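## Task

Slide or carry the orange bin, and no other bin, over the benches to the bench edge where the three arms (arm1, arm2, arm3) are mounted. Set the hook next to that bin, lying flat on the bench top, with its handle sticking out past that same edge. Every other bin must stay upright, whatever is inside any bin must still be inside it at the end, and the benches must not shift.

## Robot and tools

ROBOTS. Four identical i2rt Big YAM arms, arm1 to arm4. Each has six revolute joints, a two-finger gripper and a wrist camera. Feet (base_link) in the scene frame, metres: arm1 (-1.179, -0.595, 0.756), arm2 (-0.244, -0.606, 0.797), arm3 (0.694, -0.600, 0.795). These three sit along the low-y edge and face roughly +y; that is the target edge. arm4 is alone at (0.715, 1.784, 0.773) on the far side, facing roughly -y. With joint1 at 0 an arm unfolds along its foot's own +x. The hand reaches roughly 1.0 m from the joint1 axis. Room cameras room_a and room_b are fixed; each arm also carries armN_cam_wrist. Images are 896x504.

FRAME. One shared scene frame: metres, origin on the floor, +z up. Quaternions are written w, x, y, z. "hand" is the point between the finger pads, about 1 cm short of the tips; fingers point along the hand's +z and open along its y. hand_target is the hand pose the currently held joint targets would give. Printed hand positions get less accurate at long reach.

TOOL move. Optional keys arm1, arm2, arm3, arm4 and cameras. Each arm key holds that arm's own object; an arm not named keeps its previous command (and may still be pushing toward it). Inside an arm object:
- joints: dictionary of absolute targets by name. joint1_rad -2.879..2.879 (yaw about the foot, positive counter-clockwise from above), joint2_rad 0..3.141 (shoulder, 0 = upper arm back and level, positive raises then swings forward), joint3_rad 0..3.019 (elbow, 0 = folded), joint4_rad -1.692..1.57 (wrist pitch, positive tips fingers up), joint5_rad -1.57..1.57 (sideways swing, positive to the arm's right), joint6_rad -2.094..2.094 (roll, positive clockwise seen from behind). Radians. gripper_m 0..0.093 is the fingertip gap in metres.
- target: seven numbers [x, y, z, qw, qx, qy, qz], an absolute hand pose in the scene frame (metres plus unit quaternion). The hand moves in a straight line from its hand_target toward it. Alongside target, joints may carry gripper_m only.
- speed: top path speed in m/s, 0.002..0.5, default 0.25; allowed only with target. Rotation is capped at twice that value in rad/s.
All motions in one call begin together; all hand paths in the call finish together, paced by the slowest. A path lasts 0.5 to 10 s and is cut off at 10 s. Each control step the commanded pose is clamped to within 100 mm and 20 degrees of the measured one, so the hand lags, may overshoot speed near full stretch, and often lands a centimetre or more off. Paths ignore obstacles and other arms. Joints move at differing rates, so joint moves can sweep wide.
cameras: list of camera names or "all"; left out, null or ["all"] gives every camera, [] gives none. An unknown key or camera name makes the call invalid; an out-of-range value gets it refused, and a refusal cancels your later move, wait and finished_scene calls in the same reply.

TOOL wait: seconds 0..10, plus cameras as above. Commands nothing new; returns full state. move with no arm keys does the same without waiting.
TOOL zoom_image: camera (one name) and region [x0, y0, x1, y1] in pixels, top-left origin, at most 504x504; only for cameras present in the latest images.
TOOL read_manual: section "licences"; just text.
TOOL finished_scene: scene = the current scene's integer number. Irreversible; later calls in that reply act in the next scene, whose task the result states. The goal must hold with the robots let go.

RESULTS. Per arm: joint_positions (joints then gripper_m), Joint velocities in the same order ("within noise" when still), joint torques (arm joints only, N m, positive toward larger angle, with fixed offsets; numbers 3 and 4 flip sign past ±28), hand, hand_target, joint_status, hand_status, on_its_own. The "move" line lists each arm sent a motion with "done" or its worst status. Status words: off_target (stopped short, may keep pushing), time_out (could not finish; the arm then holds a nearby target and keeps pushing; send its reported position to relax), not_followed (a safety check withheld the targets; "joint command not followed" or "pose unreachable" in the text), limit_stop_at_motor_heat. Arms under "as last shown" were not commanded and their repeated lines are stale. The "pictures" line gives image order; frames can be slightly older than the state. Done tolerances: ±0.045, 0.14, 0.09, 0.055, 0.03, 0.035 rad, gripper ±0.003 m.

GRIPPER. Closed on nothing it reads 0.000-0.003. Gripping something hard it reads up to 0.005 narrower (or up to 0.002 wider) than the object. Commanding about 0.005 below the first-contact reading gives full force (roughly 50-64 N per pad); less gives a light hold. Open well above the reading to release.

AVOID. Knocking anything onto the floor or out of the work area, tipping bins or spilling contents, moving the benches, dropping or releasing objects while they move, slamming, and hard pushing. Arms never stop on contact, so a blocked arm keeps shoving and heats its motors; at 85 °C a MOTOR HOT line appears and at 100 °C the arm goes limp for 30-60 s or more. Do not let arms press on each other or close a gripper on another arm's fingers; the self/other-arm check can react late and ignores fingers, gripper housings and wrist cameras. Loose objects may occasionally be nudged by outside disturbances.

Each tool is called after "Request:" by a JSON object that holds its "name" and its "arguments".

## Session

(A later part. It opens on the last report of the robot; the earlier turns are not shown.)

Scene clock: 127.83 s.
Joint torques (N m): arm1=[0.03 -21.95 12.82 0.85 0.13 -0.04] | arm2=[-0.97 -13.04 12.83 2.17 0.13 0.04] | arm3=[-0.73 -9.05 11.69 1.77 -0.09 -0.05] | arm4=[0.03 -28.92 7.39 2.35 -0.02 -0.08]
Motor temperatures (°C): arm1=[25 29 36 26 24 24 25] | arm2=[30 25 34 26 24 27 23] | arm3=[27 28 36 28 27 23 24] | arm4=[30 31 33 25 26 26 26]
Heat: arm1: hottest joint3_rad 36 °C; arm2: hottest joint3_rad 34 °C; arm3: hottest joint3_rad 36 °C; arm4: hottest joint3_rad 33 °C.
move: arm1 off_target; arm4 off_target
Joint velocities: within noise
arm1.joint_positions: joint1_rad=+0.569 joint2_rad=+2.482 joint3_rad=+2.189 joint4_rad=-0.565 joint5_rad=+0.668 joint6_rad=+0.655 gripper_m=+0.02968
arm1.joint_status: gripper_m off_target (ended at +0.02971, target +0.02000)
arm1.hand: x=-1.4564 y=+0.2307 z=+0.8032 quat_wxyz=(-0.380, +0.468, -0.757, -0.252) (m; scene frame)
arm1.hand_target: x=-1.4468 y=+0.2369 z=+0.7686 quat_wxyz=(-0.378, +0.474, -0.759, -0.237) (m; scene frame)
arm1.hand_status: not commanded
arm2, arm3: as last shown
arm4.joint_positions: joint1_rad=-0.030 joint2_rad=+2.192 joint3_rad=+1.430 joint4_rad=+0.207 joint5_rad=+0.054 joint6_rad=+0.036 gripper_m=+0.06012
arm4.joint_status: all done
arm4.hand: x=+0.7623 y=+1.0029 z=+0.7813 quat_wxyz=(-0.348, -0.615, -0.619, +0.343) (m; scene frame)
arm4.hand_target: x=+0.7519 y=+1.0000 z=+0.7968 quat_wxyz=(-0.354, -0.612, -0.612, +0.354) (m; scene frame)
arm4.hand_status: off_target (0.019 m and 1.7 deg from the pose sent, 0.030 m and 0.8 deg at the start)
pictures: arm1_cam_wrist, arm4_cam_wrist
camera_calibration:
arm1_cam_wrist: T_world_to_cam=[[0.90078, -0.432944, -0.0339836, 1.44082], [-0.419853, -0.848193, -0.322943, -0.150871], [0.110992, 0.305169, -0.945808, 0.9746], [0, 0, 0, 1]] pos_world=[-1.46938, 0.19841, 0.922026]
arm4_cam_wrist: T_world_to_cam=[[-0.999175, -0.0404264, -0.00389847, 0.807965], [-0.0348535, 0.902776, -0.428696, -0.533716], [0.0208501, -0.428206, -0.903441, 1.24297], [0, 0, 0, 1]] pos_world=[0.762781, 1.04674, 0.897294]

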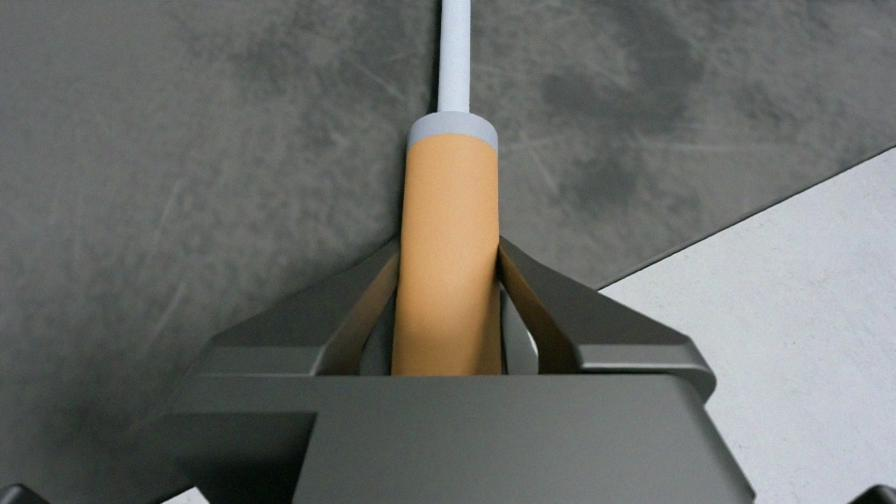

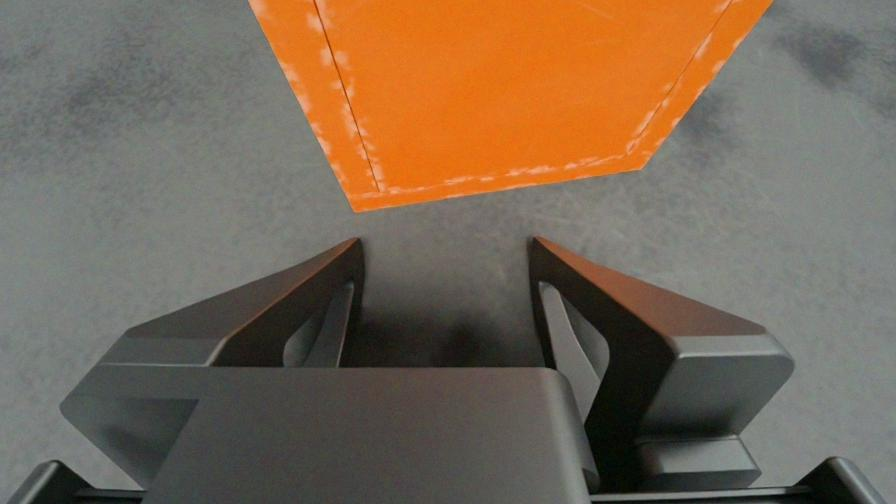

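Request:
{"name": "move", "arguments": {"arm1": {"target":[-1.44,0.215,0.95,0.378,-0.474,0.759,0.236],"speed":0.15}, "arm4": {"target":[0.735,0.99,0.805,0.3536,0.612,0.612,-0.3536],"speed":0.1}, "cameras": ["arm1_cam_wrist","arm4_cam_wrist"]}}

Request:
{"name": "move", "arguments": {"arm1": {"target":[-0.9,0.15,0.96,0.321,-0.630,0.630,0.321],"speed":0.25}, "arm4": {"target":[0.738,0.90,0.808,0.3536,0.612,0.612,-0.3536],"speed":0.1}, "cameras": ["arm1_cam_wrist","arm4_cam_wrist","room_a","room_b"]}}

Scene clock: 145.73 s.
Joint torques (N m): arm1=[0.38 -32.97 14.37 0.65 0.93 0.08] | arm2=[-0.97 -12.98 12.83 2.18 0.13 0.05] | arm3=[-0.62 -8.88 11.75 1.84 -0.09 -0.06] | arm4=[-0.15 -28.51 9.92 1.54 0 -0.07]
Motor temperatures (°C): arm1=[25 30 38 26 24 24 26] | arm2=[30 25 35 26 24 27 23] | arm3=[27 28 37 28 27 23 24] | arm4=[30 31 33 25 26 26 26]
Heat: arm1: hottest joint3_rad 38 °C; arm2: hottest joint3_rad 35 °C; arm3: hottest joint3_rad 37 °C; arm4: hottest joint3_rad 33 °C.
move: arm1 off_target; arm4 off_target
Joint velocities: within noise
arm1.joint_positions: joint1_rad=+0.567 joint2_rad=+2.394 joint3_rad=+2.189 joint4_rad=-0.821 joint5_rad=+0.650 joint6_rad=+0.647 gripper_m=+0.02969
arm1.joint_status: not commanded
arm1.hand: x=-1.4417 y=+0.1971 z=+0.8424 quat_wxyz=(-0.364, +0.509, -0.760, -0.177) (m; scene frame)
arm1.hand_target: x=-1.4381 y=+0.2089 z=+0.9393 quat_wxyz=(-0.378, +0.474, -0.759, -0.236) (m; scene frame)
arm1.hand_status: off_target (0.109 m and 8.0 deg from the pose sent, 0.149 m and 2.0 deg at the start; pose on its path clipped on 29 of 61 steps)
arm2, arm3: as last shown
arm4.joint_positions: joint1_rad=-0.054 joint2_rad=+2.190 joint3_rad=+1.430 joint4_rad=+0.200 joint5_rad=+0.029 joint6_rad=+0.022 gripper_m=+0.06012
arm4.joint_status: not commanded
arm4.hand: x=+0.7474 y=+1.0028 z=+0.7810 quat_wxyz=(-0.347, -0.615, -0.621, +0.340) (m; scene frame)
arm4.hand_target: x=+0.7351 y=+0.9910 z=+0.8050 quat_wxyz=(-0.354, -0.612, -0.612, +0.354) (m; scene frame)
arm4.hand_status: off_target (0.030 m and 2.1 deg from the pose sent, 0.038 m and 1.7 deg at the start)
pictures: arm1_cam_wrist, arm4_cam_wrist
camera_calibration:
arm1_cam_wrist: T_world_to_cam=[[0.904007, -0.417189, 0.0934062, 1.30866], [-0.391924, -0.896001, -0.208753, -0.207], [0.170781, 0.152106, -0.973498, 1.15995], [0, 0, 0, 1]] pos_world=[-1.46226, 0.184049, 0.963757]
arm4_cam_wrist: T_world_to_cam=[[-0.999013, -0.0441737, -0.00464219, 0.79721], [-0.0380673, 0.90536, -0.422935, -0.539038], [0.0228854, -0.42234, -0.906148, 1.23763], [0, 0, 0, 1]] pos_world=[0.74758, 1.04594, 0.897197]

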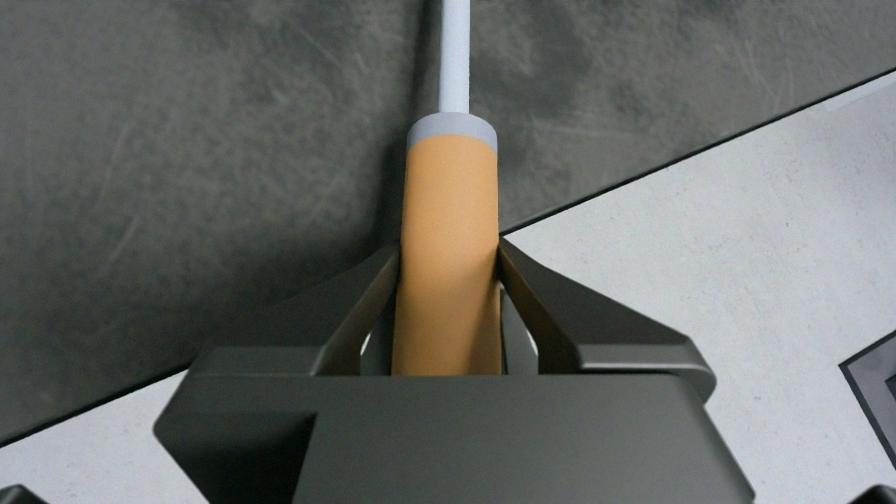

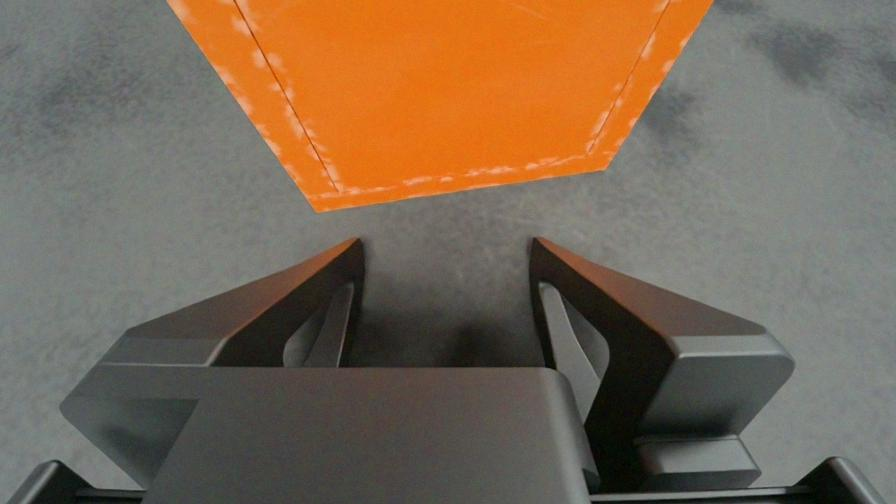

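Scene clock: 149.37 s.
Joint torques (N m): arm1=[1.55 -24.06 17.88 1.57 -0.4 -0.1] | arm2=[-0.97 -13.04 12.83 2.18 0.13 0.05] | arm3=[-0.5 -8.64 11.74 1.81 -0.09 -0.05] | arm4=[0.15 -27.81 12.74 1.77 -0.01 -0.07]
Motor temperatures (°C): arm1=[25 30 38 26 24 24 26] | arm2=[30 25 35 26 24 27 23] | arm3=[27 28 37 28 27 23 24] | arm4=[30 31 33 25 26 26 26]
Heat: arm1: hottest joint3_rad 38 °C; arm2: hottest joint3_rad 35 °C; arm3: hottest joint3_rad 37 °C; arm4: hottest joint3_rad 33 °C.
move: arm1 off_target; arm4 off_target
Joint velocities: within noise
arm1.joint_positions: joint1_rad=-0.315 joint2_rad=+2.021 joint3_rad=+1.620 joint4_rad=-0.425 joint5_rad=-0.335 joint6_rad=-0.248 gripper_m=+0.02972
arm1.joint_status: not commanded
arm1.hand: x=-0.9084 y=+0.1155 z=+0.8844 quat_wxyz=(-0.263, +0.631, -0.667, -0.296) (m; scene frame)
arm1.hand_target: x=-0.9032 y=+0.1422 z=+0.9613 quat_wxyz=(-0.322, +0.630, -0.630, -0.321) (m; scene frame)
arm1.hand_status: off_target (0.084 m and 8.4 deg from the pose sent, 0.556 m and 26.7 deg at the start; pose on its path clipped on 75 of 109 steps)
arm2, arm3: as last shown
arm4.joint_positions: joint1_rad=-0.058 joint2_rad=+2.334 joint3_rad=+1.792 joint4_rad=+0.004 joint5_rad=+0.029 joint6_rad=+0.021 gripper_m=+0.06012
arm4.joint_status: not commanded
arm4.hand: x=+0.7484 y=+0.9141 z=+0.8099 quat_wxyz=(-0.353, -0.612, -0.616, +0.347) (m; scene frame)
arm4.hand_target: x=+0.7380 y=+0.9015 z=+0.8081 quat_wxyz=(-0.354, -0.612, -0.612, +0.354) (m; scene frame)
arm4.hand_status: off_target (0.018 m and 0.9 deg from the pose sent, 0.107 m and 2.0 deg at the start)
pictures: arm1_cam_wrist, arm4_cam_wrist, room_a, room_b
camera_calibration:
arm1_cam_wrist: T_world_to_cam=[[0.997194, -0.0258307, -0.070269, 0.972756], [-0.0390435, -0.980279, -0.193721, 0.254673], [-0.0638793, 0.195921, -0.978537, 0.908404], [0, 0, 0, 1]] pos_world=[-0.902054, 0.0968024, 1.0066]
arm4_cam_wrist: T_world_to_cam=[[-0.999157, -0.0408451, -0.00409942, 0.791043], [-0.0348152, 0.896071, -0.442543, -0.424492], [0.0217491, -0.442027, -0.896738, 1.2376], [0, 0, 0, 1]] pos_world=[0.748681, 0.959739, 0.92519]

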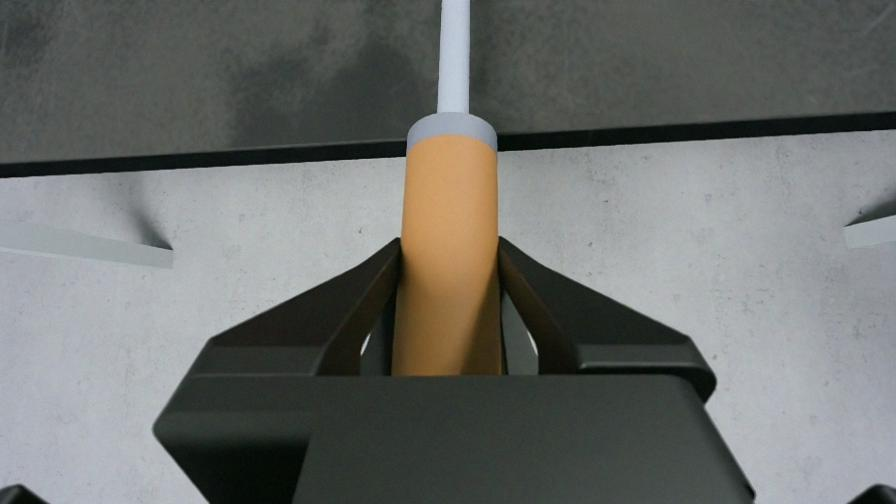

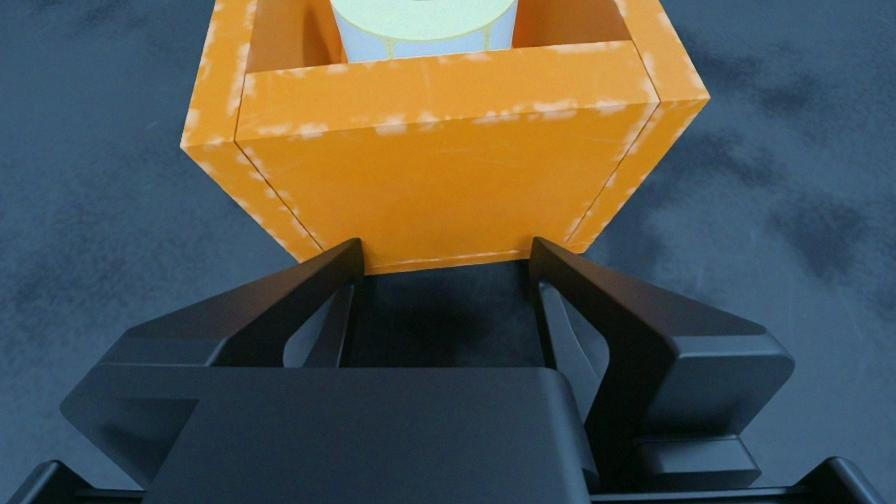

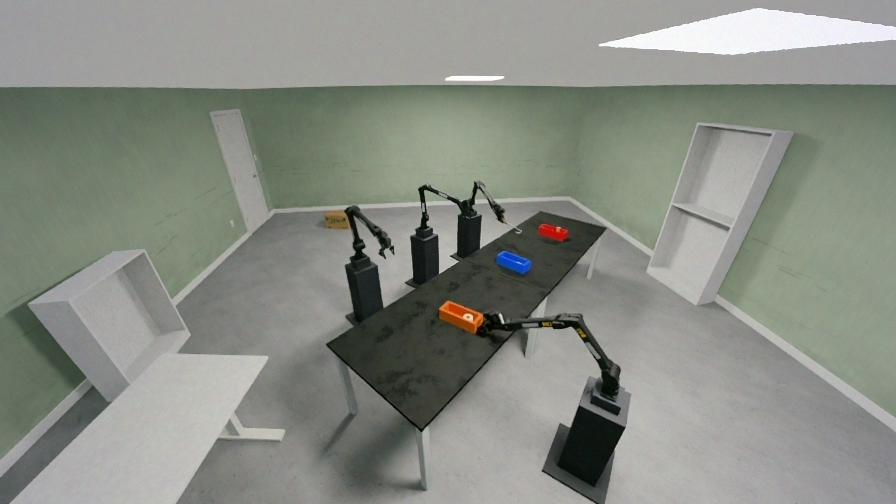

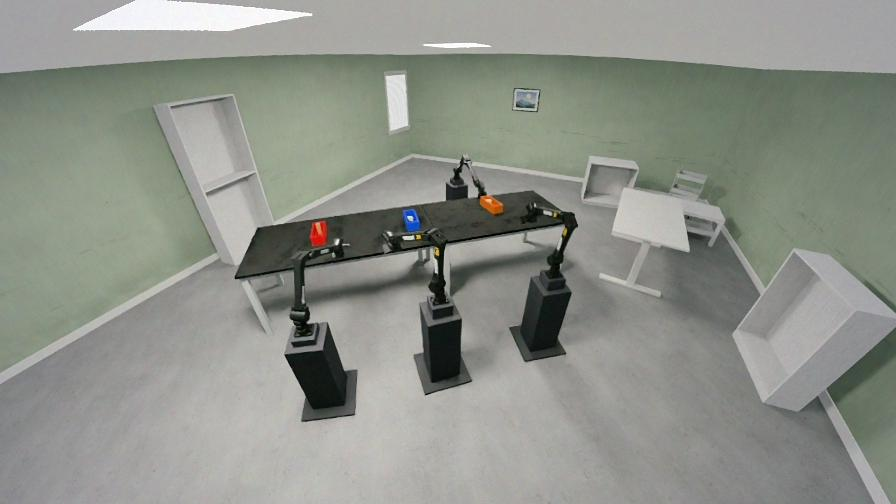

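Request:
{"name": "move", "arguments": {"arm1": {"target":[-0.715,0.19,0.97,0.354,-0.612,0.612,0.354],"speed":0.2}, "arm4": {"target":[0.742,0.815,0.80,0.3536,0.612,0.612,-0.3536],"speed":0.1}, "cameras": ["arm1_cam_wrist","arm2_cam_wrist","arm4_cam_wrist"]}}

Scene clock: 158.07 s.
Joint torques (N m): arm1=[1.14 -29.16 19.32 1.52 -0.61 -0.11] | arm2=[-0.91 -13.04 12.85 2.17 0.13 0.05] | arm3=[-0.79 -8.88 11.66 1.8 -0.08 -0.04] | arm4=[0.26 -31.91 13.97 1.8 0.05 -0.06]
Motor temperatures (°C): arm1=[25 30 38 26 24 24 27] | arm2=[30 25 35 26 24 27 23] | arm3=[27 28 37 28 27 23 24] | arm4=[30 31 33 25 26 26 26]
Heat: arm1: hottest joint3_rad 38 °C; arm2: hottest joint3_rad 35 °C; arm3: hottest joint3_rad 37 °C; arm4: hottest joint3_rad 33 °C.
move: arm1 off_target; arm4 off_target
Joint velocities: within noise
arm1.joint_positions: joint1_rad=-0.507 joint2_rad=+2.393 joint3_rad=+2.217 joint4_rad=-0.603 joint5_rad=-0.520 joint6_rad=-0.333 gripper_m=+0.02972
arm1.joint_status: not commanded
arm1.hand: x=-0.7302 y=+0.1656 z=+0.8818 quat_wxyz=(-0.290, +0.610, -0.655, -0.340) (m; scene frame)
arm1.hand_target: x=-0.7209 y=+0.1806 z=+0.9706 quat_wxyz=(-0.355, +0.612, -0.612, -0.353) (m; scene frame)
arm1.hand_status: off_target (0.093 m and 9.0 deg from the pose sent, 0.224 m and 14.1 deg at the start; pose on its path clipped on 46 of 87 steps)
arm2, arm3: as last shown
arm4.joint_positions: joint1_rad=-0.058 joint2_rad=+2.614 joint3_rad=+2.319 joint4_rad=-0.248 joint5_rad=+0.029 joint6_rad=+0.021 gripper_m=+0.06012
arm4.joint_status: not commanded
arm4.hand: x=+0.7523 y=+0.8258 z=+0.8008 quat_wxyz=(-0.351, -0.613, -0.617, +0.346) (m; scene frame)
arm4.hand_target: x=+0.7420 y=+0.8168 z=+0.8001 quat_wxyz=(-0.354, -0.612, -0.612, +0.354) (m; scene frame)
arm4.hand_status: off_target (0.015 m and 1.1 deg from the pose sent, 0.100 m and 0.9 deg at the start)
pictures: arm1_cam_wrist, arm2_cam_wrist, arm4_cam_wrist
camera_calibration:
arm1_cam_wrist: T_world_to_cam=[[0.994795, -0.0230071, -0.0992619, 0.819443], [-0.0519109, -0.952706, -0.299427, 0.389523], [-0.0876785, 0.303021, -0.948942, 0.846222], [0, 0, 0, 1]] pos_world=[-0.720762, 0.133531, 1.00099]
arm2_cam_wrist: T_world_to_cam=[[0.999597, 0.0203647, 0.0197864, 0.475493], [0.0225987, -0.992496, -0.120167, 0.0156316], [0.0171907, 0.120566, -0.992557, 1.12293], [0, 0, 0, 1]] pos_world=[-0.494959, -0.129556, 1.10704]
arm4_cam_wrist: T_world_to_cam=[[-0.999161, -0.0407476, -0.00408996, 0.791286], [-0.0348241, 0.897949, -0.43872, -0.353851], [0.0215494, -0.43821, -0.898614, 1.18883], [0, 0, 0, 1]] pos_world=[0.752681, 0.870938, 0.916291]

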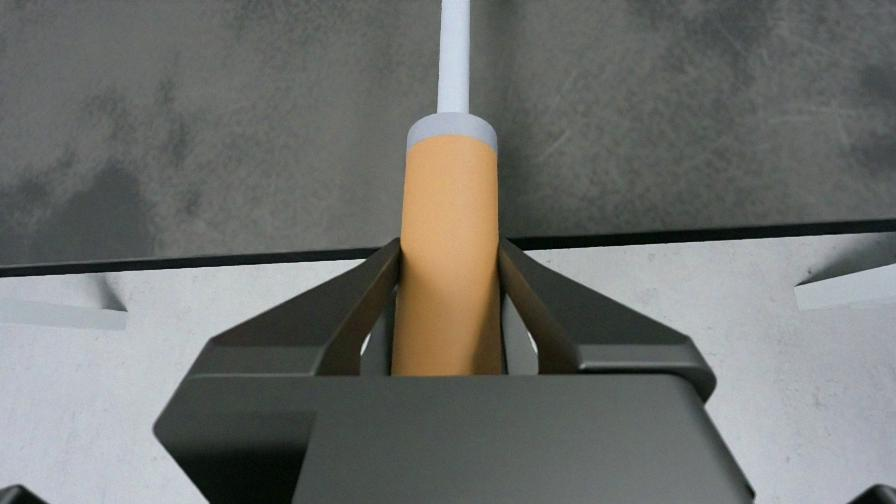

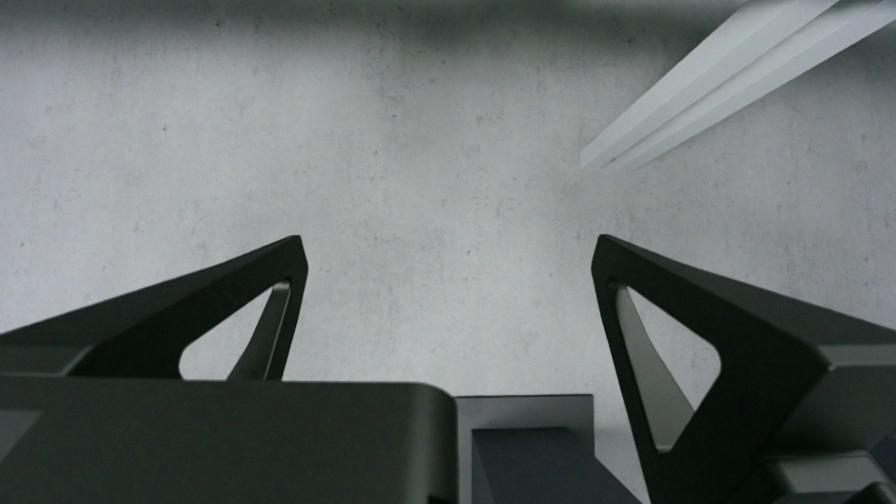

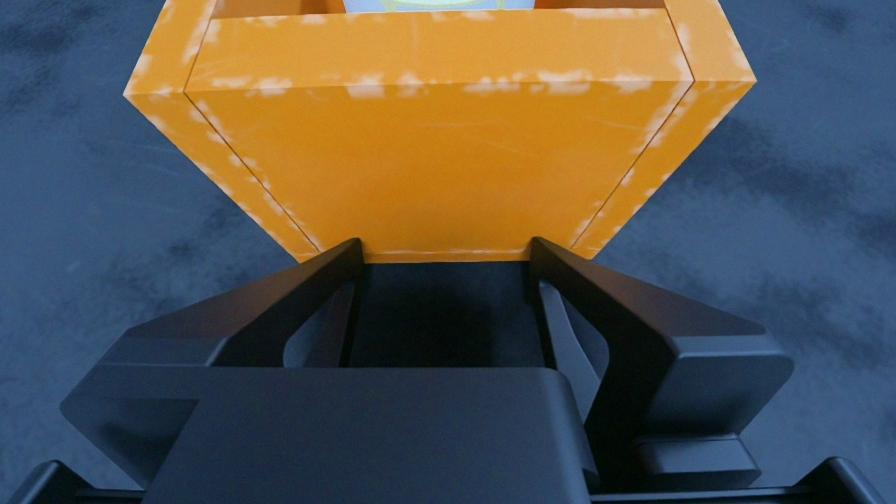

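Request:
{"name": "move", "arguments": {"arm1": {"target":[-0.71,0.205,0.905,0.354,-0.612,0.612,0.354],"speed":0.1}, "arm4": {"target":[0.747,0.73,0.80,0.3536,0.612,0.612,-0.3536],"speed":0.1}, "cameras": ["arm1_cam_wrist","arm4_cam_wrist","room_a"]}}

Scene clock: 168.17 s.
Joint torques (N m): arm1=[1.55 -29.33 18.3 2.48 -0.37 0.02] | arm2=[-1.03 -13.16 12.82 2.18 0.12 0.05] | arm3=[-0.56 -8.94 11.7 1.8 -0.09 -0.06] | arm4=[0.21 -33.96 14.53 2.78 -0.09 -0.08]
Motor temperatures (°C): arm1=[25 32 42 26 24 24 27] | arm2=[30 25 36 26 24 27 23] | arm3=[27 28 38 28 27 23 24] | arm4=[30 32 34 25 26 26 26]
Heat: arm1: hottest joint3_rad 42 °C; arm2: hottest joint3_rad 36 °C; arm3: hottest joint3_rad 38 °C; arm4: hottest joint3_rad 34 °C.
move: arm1 off_target; arm4 off_target
Joint velocities: within noise
arm1.joint_positions: joint1_rad=-0.507 joint2_rad=+2.470 joint3_rad=+2.218 joint4_rad=-0.528 joint5_rad=-0.523 joint6_rad=-0.343 gripper_m=+0.02972
arm1.joint_status: not commanded
arm1.hand: x=-0.7253 y=+0.1732 z=+0.8275 quat_wxyz=(-0.290, +0.613, -0.652, -0.339) (m; scene frame)
arm1.hand_target: x=-0.7158 y=+0.1957 z=+0.9065 quat_wxyz=(-0.354, +0.612, -0.612, -0.354) (m; scene frame)
arm1.hand_status: off_target (0.085 m and 8.8 deg from the pose sent, 0.050 m and 9.0 deg at the start)
arm2.joint_positions: joint1_rad=+0.589 joint2_rad=+1.472 joint3_rad=+1.074 joint4_rad=-0.536 joint5_rad=+0.411 joint6_rad=+0.426 gripper_m=+0.09396
arm2.joint_status: not commanded
arm2.hand: x=-0.4920 y=-0.1198 z=+0.9803 quat_wxyz=(-0.268, +0.669, -0.647, -0.246) (m; scene frame)
arm2.hand_target: x=-0.4992 y=-0.1013 z=+1.0005 quat_wxyz=(-0.271, +0.653, -0.653, -0.271) (m; scene frame)
arm2.hand_status: not commanded
arm3.joint_positions: joint1_rad=+0.073 joint2_rad=+1.340 joint3_rad=+1.051 joint4_rad=-0.573 joint5_rad=-0.037 joint6_rad=-0.031 gripper_m=+0.09397
arm3.joint_status: not commanded
arm3.hand: x=+0.7158 y=-0.0735 z=+1.0166 quat_wxyz=(-0.245, +0.660, -0.665, -0.250) (m; scene frame)
arm3.hand_target: x=+0.7200 y=-0.0527 z=+1.0503 quat_wxyz=(-0.271, +0.653, -0.653, -0.271) (m; scene frame)
arm3.hand_status: not commanded
arm4.joint_positions: joint1_rad=-0.058 joint2_rad=+2.971 joint3_rad=+2.872 joint4_rad=-0.185 joint5_rad=+0.018 joint6_rad=+0.019 gripper_m=+0.06012
arm4.joint_status: not commanded
arm4.hand: x=+0.7571 y=+0.7625 z=+0.7968 quat_wxyz=(-0.433, -0.562, -0.569, +0.416) (m; scene frame)
arm4.hand_target: x=+0.7460 y=+0.7589 z=+0.8032 quat_wxyz=(-0.442, -0.554, -0.559, +0.431) (m; scene frame)
arm4.hand_status: off_target (0.034 m and 13.9 deg from the pose sent, 0.096 m and 1.1 deg at the start; a joint's target at an end of its range on 34 of 56 steps)
pictures: arm1_cam_wrist, arm4_cam_wrist, room_a
camera_calibration:
arm1_cam_wrist: T_world_to_cam=[[0.995423, -0.0145557, -0.0944517, 0.804461], [-0.0423962, -0.953014, -0.299946, 0.388206], [-0.0856478, 0.302578, -0.949269, 0.794675], [0, 0, 0, 1]] pos_world=[-0.716258, 0.141224, 0.946784]
arm4_cam_wrist: T_world_to_cam=[[-0.998549, -0.0535492, -0.00562935, 0.803973], [-0.0368666, 0.756148, -0.653362, -0.0179778], [0.0392436, -0.652206, -0.757025, 1.19433], [0, 0, 0, 1]] pos_world=[0.755274, 0.835593, 0.896915]

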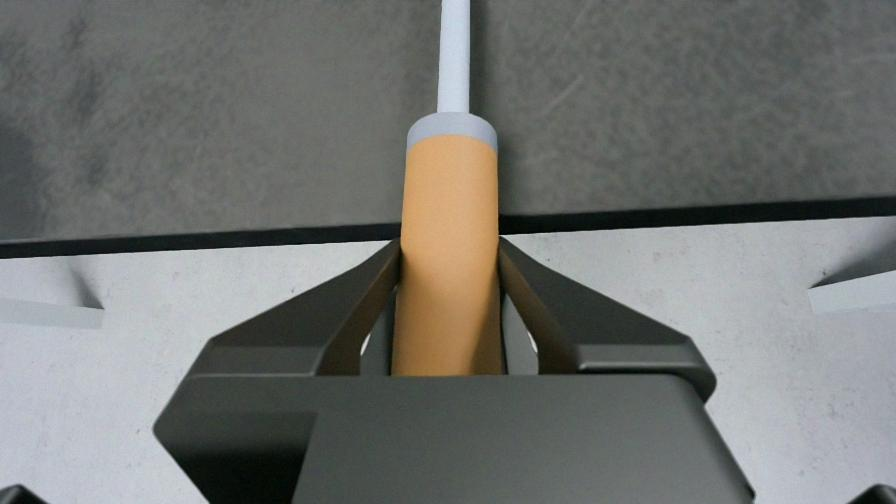

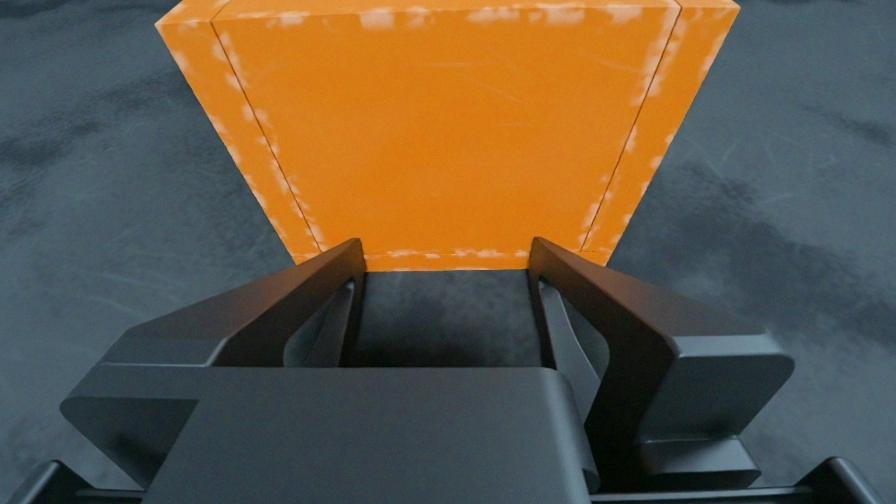

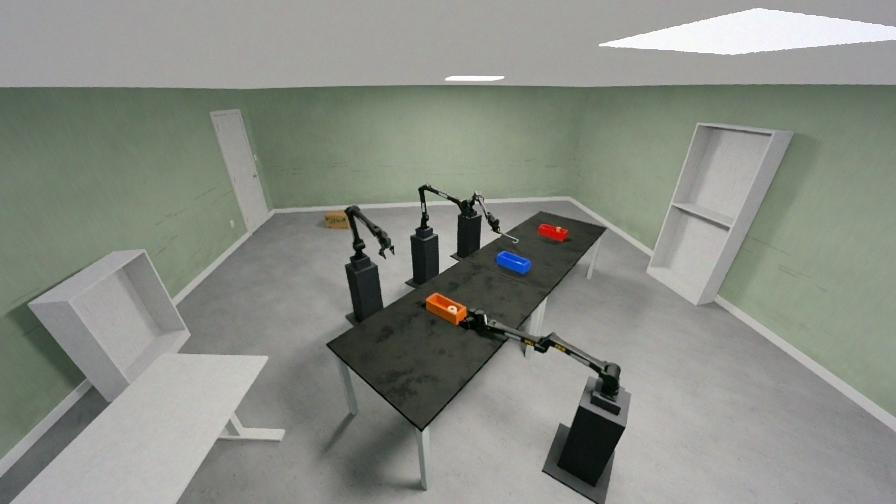

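Request:
{"name": "move", "arguments": {"arm1": {"target":[-0.708,0.205,0.875,0.354,-0.612,0.612,0.354],"speed":0.08}, "arm3": {"target":[0.76,0.08,1.1,0.454,-0.542,0.542,0.454],"speed":0.3}, "arm4": {"target":[0.747,0.95,0.9,0.3536,0.612,0.612,-0.3536],"speed":0.25}, "cameras": ["arm1_cam_wrist","arm3_cam_wrist"]}}

Scene clock: 177.07 s.
Joint torques (N m): arm1=[1.44 -27.63 17.47 2.37 -0.4 0.02] | arm2=[-0.97 -13.04 12.85 2.17 0.13 0.05] | arm3=[-0.73 -11.93 11.47 2.55 -0.09 0.13] | arm4=[1.26 -28.75 9.48 2.58 0.13 0.06]
Motor temperatures (°C): arm1=[25 31 43 26 24 24 27] | arm2=[30 25 36 26 24 27 23] | arm3=[27 28 38 28 27 23 24] | arm4=[30 34 36 25 26 26 26]
Heat: arm1: hottest joint3_rad 43 °C; arm2: hottest joint3_rad 36 °C; arm3: hottest joint3_rad 38 °C; arm4: hottest joint3_rad 36 °C.
move: arm1 off_target; arm3 off_target; arm4 done
Joint velocities: within noise
arm1.joint_positions: joint1_rad=-0.507 joint2_rad=+2.490 joint3_rad=+2.218 joint4_rad=-0.479 joint5_rad=-0.523 joint6_rad=-0.344 gripper_m=+0.02972
arm1.joint_status: not commanded
arm1.hand: x=-0.7217 y=+0.1783 z=+0.8182 quat_wxyz=(-0.303, +0.613, -0.645, -0.342) (m; scene frame)
arm1.hand_target: x=-0.7121 y=+0.1984 z=+0.8764 quat_wxyz=(-0.354, +0.612, -0.612, -0.354) (m; scene frame)
arm1.hand_status: off_target (0.064 m and 7.1 deg from the pose sent, 0.060 m and 8.8 deg at the start)
arm2: as last shown
arm2.hand_target: x=-0.4992 y=-0.1014 z=+1.0005 quat_wxyz=(-0.271, +0.653, -0.653, -0.271) (m; scene frame)
arm3.joint_positions: joint1_rad=+0.004 joint2_rad=+1.573 joint3_rad=+1.079 joint4_rad=+0.233 joint5_rad=-0.122 joint6_rad=-0.035 gripper_m=+0.09397
arm3.joint_status: not commanded
arm3.hand: x=+0.7535 y=+0.0602 z=+1.0623 quat_wxyz=(-0.431, +0.562, -0.557, -0.434) (m; scene frame)
arm3.hand_target: x=+0.7598 y=+0.0765 z=+1.1001 quat_wxyz=(-0.454, +0.542, -0.542, -0.454) (m; scene frame)
arm3.hand_status: off_target (0.043 m and 4.5 deg from the pose sent, 0.180 m and 39.0 deg at the start)
arm4.joint_positions: joint1_rad=-0.058 joint2_rad=+2.132 joint3_rad=+1.668 joint4_rad=-0.086 joint5_rad=+0.040 joint6_rad=+0.015 gripper_m=+0.06011
arm4.joint_status: not commanded
arm4.hand: x=+0.7448 y=+0.9531 z=+0.8913 quat_wxyz=(-0.345, -0.614, -0.619, +0.348) (m; scene frame)
arm4.hand_target: x=+0.7470 y=+0.9501 z=+0.8999 quat_wxyz=(-0.354, -0.612, -0.612, +0.354) (m; scene frame)
arm4.hand_status: done (0.010 m and 1.4 deg from the pose sent, 0.214 m and 13.9 deg at the start; pose on its path clipped on 10 of 61 steps)
pictures: arm1_cam_wrist, arm3_cam_wrist
camera_calibration:
arm1_cam_wrist: T_world_to_cam=[[0.996978, -0.0115598, -0.0768132, 0.786216], [-0.0358747, -0.945609, -0.32332, 0.412892], [-0.0688978, 0.325099, -0.943167, 0.787744], [0, 0, 0, 1]] pos_world=[-0.714754, 0.143428, 0.936862]
arm3_cam_wrist: T_world_to_cam=[[0.999772, 0.00844496, 0.0196167, -0.77647], [0.0194208, -0.741649, -0.670507, 0.753556], [0.0088863, 0.670735, -0.741644, 0.869004], [0, 0, 0, 1]] pos_world=[0.753936, -0.0174405, 1.16499]

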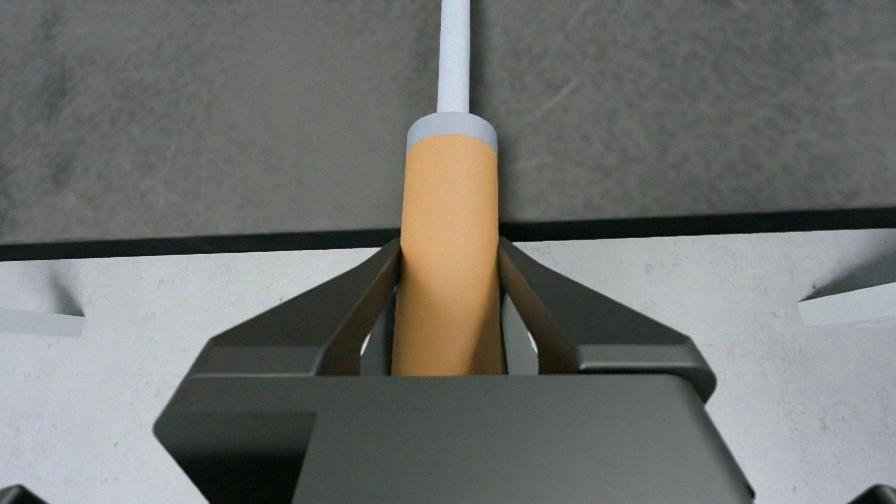

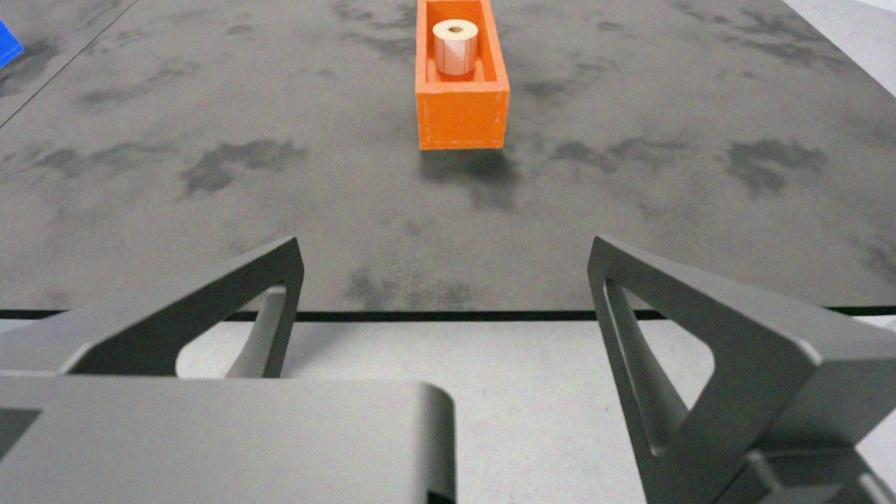

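Request:
{"name": "move", "arguments": {"arm1": {"target":[-0.708,0.205,0.835,0.354,-0.612,0.612,0.354],"speed":0.08}, "cameras": ["arm1_cam_wrist","room_b"]}}

Request:
{"name": "zoom_image", "arguments": {"camera": "room_b", "region": [280, 180, 520, 315]}}

Scene clock: 194.50 s.
Joint torques (N m): arm1=[1.44 -25.88 16.16 2.35 -0.25 0.05] | arm2=[-1.03 -13.04 12.83 2.15 0.13 0.05] | arm3=[-0.62 -11.58 11.45 2.47 -0.1 0.16] | arm4=[1.2 -28.92 9.4 2.52 0.13 0.07]
Motor temperatures (°C): arm1=[25 31 44 26 24 24 27] | arm2=[30 25 36 26 24 27 23] | arm3=[27 29 38 28 27 23 24] | arm4=[30 33 34 25 26 26 26]
Heat: arm1: hottest joint3_rad 44 °C; arm2: hottest joint3_rad 36 °C; arm3: hottest joint3_rad 38 °C; arm4: hottest joint3_rad 34 °C.
move: arm1 off_target
Joint velocities: within noise
arm1.joint_positions: joint1_rad=-0.507 joint2_rad=+2.515 joint3_rad=+2.218 joint4_rad=-0.414 joint5_rad=-0.527 joint6_rad=-0.346 gripper_m=+0.02972
arm1.joint_status: not commanded
arm1.hand: x=-0.7178 y=+0.1846 z=+0.8072 quat_wxyz=(-0.320, +0.613, -0.634, -0.346) (m; scene frame)
arm1.hand_target: x=-0.7101 y=+0.2015 z=+0.8360 quat_wxyz=(-0.354, +0.612, -0.612, -0.354) (m; scene frame)
arm1.hand_status: off_target (0.036 m and 4.7 deg from the pose sent, 0.034 m and 7.1 deg at the start)
arm2, arm3, arm4: as last shown
arm3.joint_positions: joint1_rad=+0.004 joint2_rad=+1.573 joint3_rad=+1.079 joint4_rad=+0.233 joint5_rad=-0.122 joint6_rad=-0.034 gripper_m=+0.09397
arm3.hand_target: x=+0.7598 y=+0.0764 z=+1.1002 quat_wxyz=(-0.454, +0.542, -0.542, -0.454) (m; scene frame)
arm4.hand_target: x=+0.7471 y=+0.9501 z=+0.8999 quat_wxyz=(-0.354, -0.612, -0.612, +0.354) (m; scene frame)
pictures: arm1_cam_wrist, room_b
camera_calibration:
arm1_cam_wrist: T_world_to_cam=[[0.998532, -0.00527451, -0.0539031, 0.763015], [-0.024132, -0.934323, -0.355611, 0.447883], [-0.0484873, 0.356389, -0.933079, 0.776282], [0, 0, 0, 1]] pos_world=[-0.713447, 0.145833, 0.924733]

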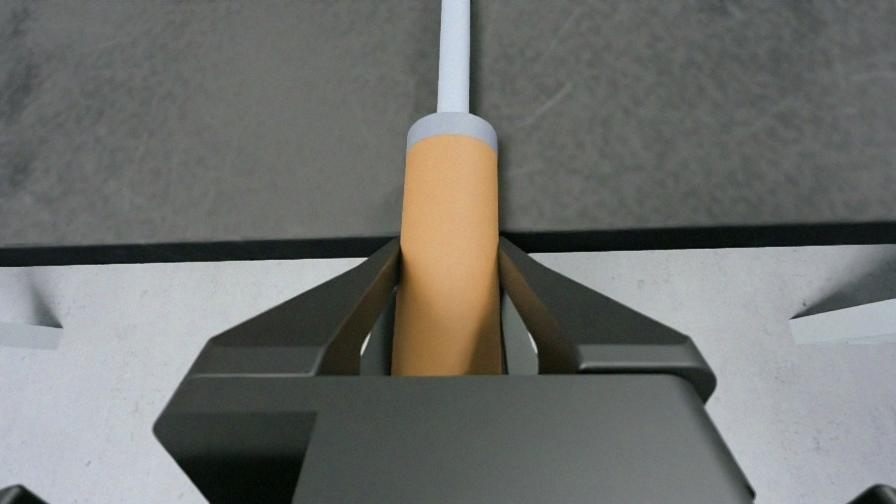

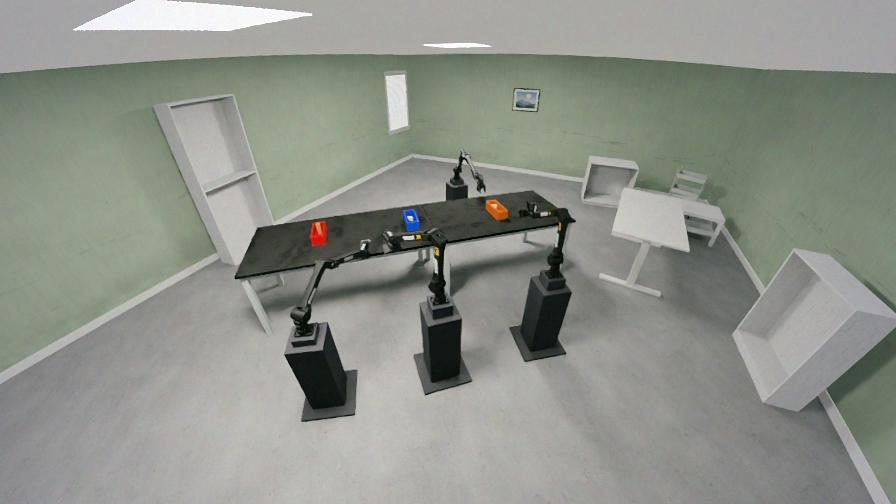

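Scaled by 2.100 from the camera's 896x504 image, which has a finer 1280x720 frame.

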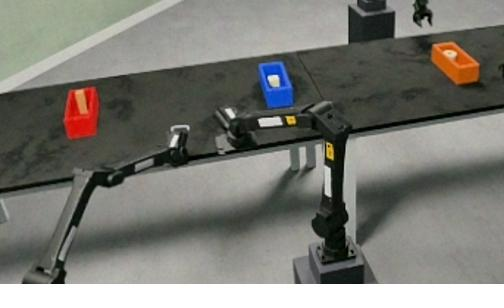

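Request:
{"name": "move", "arguments": {"arm1": {"target":[-0.708,0.207,0.79,0.354,-0.612,0.612,0.354],"speed":0.08}, "cameras": ["arm1_cam_wrist"]}}

Request:
{"name": "move", "arguments": {"arm1": {"joints":{"gripper_m":0.045}}, "cameras": ["arm1_cam_wrist"]}}

Scene clock: 199.43 s.
Joint torques (N m): arm1=[1.55 -23.18 14.93 2.07 -0.02 0.06] | arm2=[-0.97 -12.98 12.83 2.17 0.13 0.05] | arm3=[-0.67 -11.87 11.47 2.55 -0.08 0.16] | arm4=[1.2 -28.86 9.42 2.52 0.13 0.07]
Motor temperatures (°C): arm1=[25 32 44 26 24 24 27] | arm2=[30 25 36 26 24 27 23] | arm3=[27 29 38 28 27 23 24] | arm4=[30 33 34 25 26 26 26]
Heat: arm1: hottest joint3_rad 44 °C; arm2: hottest joint3_rad 36 °C; arm3: hottest joint3_rad 38 °C; arm4: hottest joint3_rad 34 °C.
move: arm1 off_target
Joint velocities: within noise
arm1.joint_positions: joint1_rad=-0.507 joint2_rad=+2.542 joint3_rad=+2.231 joint4_rad=-0.341 joint5_rad=-0.531 joint6_rad=-0.346 gripper_m=+0.02972
arm1.joint_status: not commanded
arm1.hand: x=-0.7119 y=+0.1938 z=+0.8035 quat_wxyz=(-0.345, +0.612, -0.619, -0.352) (m; scene frame)
arm1.hand_target: x=-0.7091 y=+0.2050 z=+0.7904 quat_wxyz=(-0.354, +0.612, -0.612, -0.354) (m; scene frame)
arm1.hand_status: off_target (0.019 m and 1.3 deg from the pose sent, 0.030 m and 4.7 deg at the start)
arm2, arm3, arm4: as last shown
arm3.hand_target: x=+0.7598 y=+0.0764 z=+1.1001 quat_wxyz=(-0.454, +0.542, -0.542, -0.454) (m; scene frame)
pictures: arm1_cam_wrist
camera_calibration:
arm1_cam_wrist: T_world_to_cam=[[0.999771, -0.00024834, -0.0214039, 0.730681], [-0.00883047, -0.915665, -0.401845, 0.499671], [-0.019499, 0.401942, -0.915458, 0.767445], [0, 0, 0, 1]] pos_world=[-0.711137, 0.149245, 0.918993]

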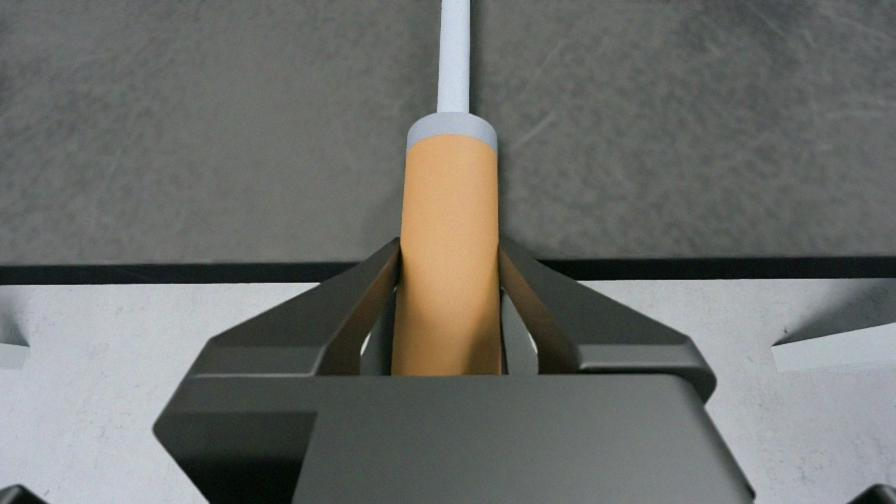

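Scene clock: 199.97 s.
Joint torques (N m): arm1=[1.61 -23.3 14.9 2.03 0.09 0.07] | arm2=[-0.97 -12.98 12.83 2.17 0.13 0.05] | arm3=[-0.67 -11.58 11.48 2.5 -0.1 0.15] | arm4=[1.2 -28.92 9.42 2.52 0.13 0.06]
Motor temperatures (°C): arm1=[25 32 44 26 24 24 27] | arm2=[30 25 36 26 24 27 23] | arm3=[27 29 38 28 27 23 24] | arm4=[30 32 34 25 26 26 26]
Heat: arm1: hottest joint3_rad 44 °C; arm2: hottest joint3_rad 36 °C; arm3: hottest joint3_rad 38 °C; arm4: hottest joint3_rad 34 °C.
move: arm1 done
Joint velocities: within noise
arm1.joint_positions: joint1_rad=-0.507 joint2_rad=+2.543 joint3_rad=+2.232 joint4_rad=-0.341 joint5_rad=-0.535 joint6_rad=-0.346 gripper_m=+0.04481
arm1.joint_status: all done
arm1.hand: x=-0.7124 y=+0.1940 z=+0.8030 quat_wxyz=(-0.344, +0.612, -0.618, -0.353) (m; scene frame)
arm1.hand_target: x=-0.7093 y=+0.2051 z=+0.7904 quat_wxyz=(-0.354, +0.612, -0.612, -0.354) (m; scene frame)
arm1.hand_status: not commanded
arm2, arm3, arm4: as last shown
pictures: arm1_cam_wrist
camera_calibration:
arm1_cam_wrist: T_world_to_cam=[[0.999731, 0.00255264, -0.0230368, 0.731921], [-0.00694873, -0.915189, -0.402965, 0.501815], [-0.0221116, 0.403017, -0.914926, 0.764345], [0, 0, 0, 1]] pos_world=[-0.711337, 0.149343, 0.918394]

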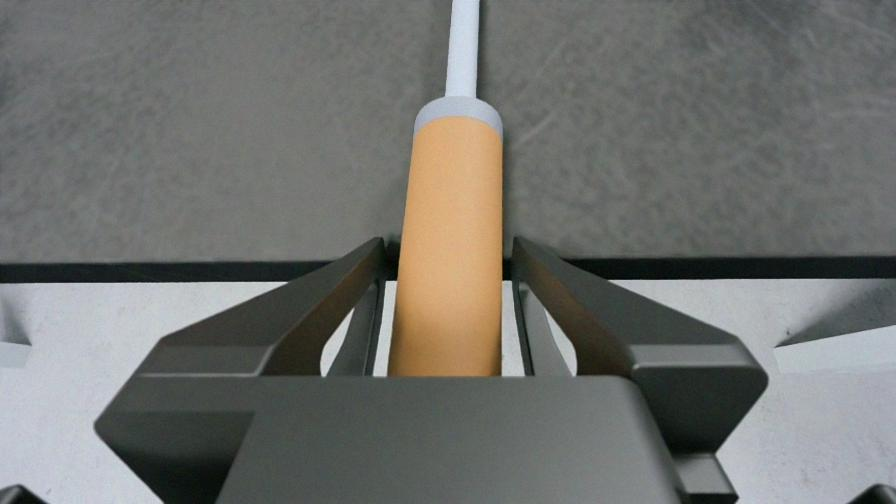

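Request:
{"name": "move", "arguments": {"arm1": {"target":[-0.712,0.04,0.93,0.354,-0.612,0.612,0.354],"joints":{"gripper_m":0.09},"speed":0.15}, "cameras": ["arm1_cam_wrist"]}}

Request:
{"name": "move", "arguments": {"arm1": {"target":[-1.1,0.0,1.1,0.354,-0.612,0.612,0.354],"speed":0.35}, "arm2": {"target":[-0.69,0.04,0.94,0.354,-0.612,0.612,0.354],"speed":0.25}, "cameras": ["arm2_cam_wrist"]}}

Scene clock: 208.00 s.
Joint torques (N m): arm1=[0.85 -25.11 10.51 0.58 -0.29 -0.04] | arm2=[-0.97 -13.04 12.83 2.19 0.13 0.05] | arm3=[-0.62 -11.63 11.45 2.55 -0.09 0.14] | arm4=[1.2 -28.92 9.4 2.52 0.13 0.07]
Motor temperatures (°C): arm1=[25 32 42 26 24 24 27] | arm2=[30 25 37 26 24 27 23] | arm3=[27 29 38 28 27 23 24] | arm4=[30 32 34 25 26 26 26]
Heat: arm1: hottest joint3_rad 42 °C; arm2: hottest joint3_rad 37 °C; arm3: hottest joint3_rad 38 °C; arm4: hottest joint3_rad 34 °C.
move: arm1 off_target
Joint velocities: within noise
arm1.joint_positions: joint1_rad=-0.636 joint2_rad=+2.099 joint3_rad=+1.705 joint4_rad=-0.321 joint5_rad=-0.636 joint6_rad=-0.438 gripper_m=+0.08991
arm1.joint_status: all done
arm1.hand: x=-0.7141 y=+0.0428 z=+0.9028 quat_wxyz=(-0.339, +0.610, -0.622, -0.355) (m; scene frame)
arm1.hand_target: x=-0.7120 y=+0.0401 z=+0.9296 quat_wxyz=(-0.354, +0.612, -0.612, -0.354) (m; scene frame)
arm1.hand_status: off_target (0.027 m and 2.1 deg from the pose sent, 0.200 m and 1.3 deg at the start; pose on its path clipped on 2 of 73 steps)
arm2, arm3, arm4: as last shown
pictures: arm1_cam_wrist
camera_calibration:
arm1_cam_wrist: T_world_to_cam=[[0.999389, -0.0000435972, -0.0349536, 0.746906], [-0.0139187, -0.917792, -0.396817, 0.393192], [-0.0320629, 0.397062, -0.917232, 0.911845], [0, 0, 0, 1]] pos_world=[-0.711741, -0.00115701, 1.01851]

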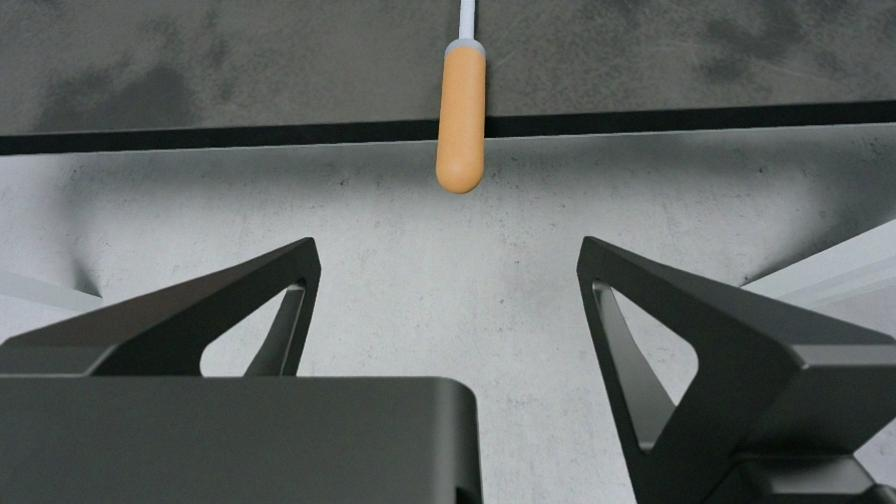

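Scene clock: 210.23 s.
Joint torques (N m): arm1=[0.91 -13.57 12.01 0.84 0.19 0.16] | arm2=[0.26 -22.18 12.83 2.14 0.45 -0.21] | arm3=[-0.56 -11.81 11.43 2.52 -0.09 0.15] | arm4=[1.2 -28.98 9.42 2.54 0.13 0.07]
Motor temperatures (°C): arm1=[25 32 42 26 24 24 27] | arm2=[30 26 37 26 24 27 23] | arm3=[27 29 38 28 27 23 24] | arm4=[30 32 34 25 26 26 26]
Heat: arm1: hottest joint3_rad 42 °C; arm2: hottest joint3_rad 37 °C; arm3: hottest joint3_rad 38 °C; arm4: hottest joint3_rad 34 °C.
move: arm1 off_target; arm2 off_target
Joint velocities: within noise
arm1.joint_positions: joint1_rad=-0.052 joint2_rad=+1.390 joint3_rad=+1.228 joint4_rad=-0.392 joint5_rad=-0.159 joint6_rad=-0.096 gripper_m=+0.08991
arm1.joint_status: not commanded
arm1.hand: x=-1.1022 y=+0.0018 z=+1.0882 quat_wxyz=(-0.349, +0.619, -0.610, -0.351) (m; scene frame)
arm1.hand_target: x=-1.1001 y=+0.0000 z=+1.1000 quat_wxyz=(-0.354, +0.612, -0.612, -0.354) (m; scene frame)
arm1.hand_status: off_target (0.012 m and 1.0 deg from the pose sent, 0.435 m and 2.1 deg at the start; pose on its path clipped on 13 of 67 steps)
arm2.joint_positions: joint1_rad=+0.720 joint2_rad=+2.048 joint3_rad=+1.584 joint4_rad=-0.239 joint5_rad=+0.617 joint6_rad=+0.433 gripper_m=+0.09396
arm2.joint_status: not commanded
arm2.hand: x=-0.6768 y=+0.0275 z=+0.9281 quat_wxyz=(-0.350, +0.618, -0.617, -0.339) (m; scene frame)
arm2.hand_target: x=-0.6892 y=+0.0388 z=+0.9403 quat_wxyz=(-0.354, +0.612, -0.612, -0.354) (m; scene frame)
arm2.hand_status: off_target (0.022 m and 1.9 deg from the pose sent, 0.258 m and 17.6 deg at the start)
arm3, arm4: as last shown
pictures: arm2_cam_wrist
camera_calibration:
arm2_cam_wrist: T_world_to_cam=[[0.999983, 0.00119517, -0.00578456, 0.682827], [-0.00111812, -0.923308, -0.384059, 0.386746], [-0.00579995, 0.384059, -0.923291, 0.969412], [0, 0, 0, 1]] pos_world=[-0.67676, -0.0160413, 1.04753]

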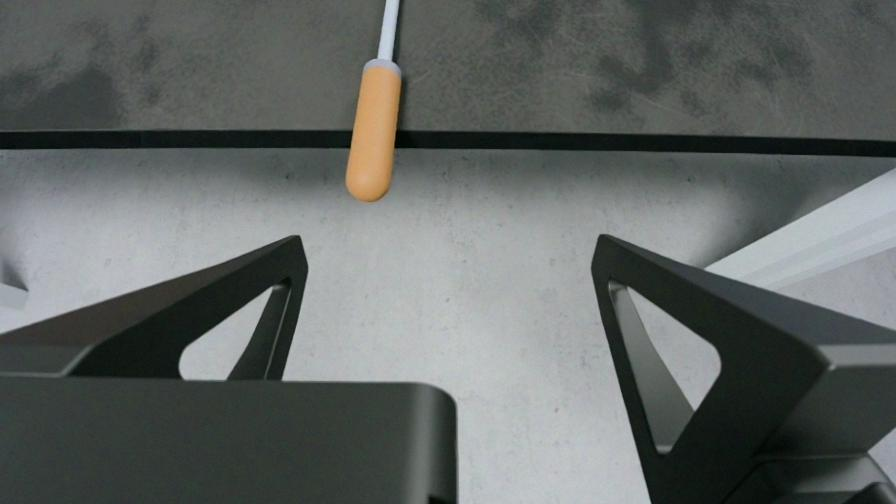

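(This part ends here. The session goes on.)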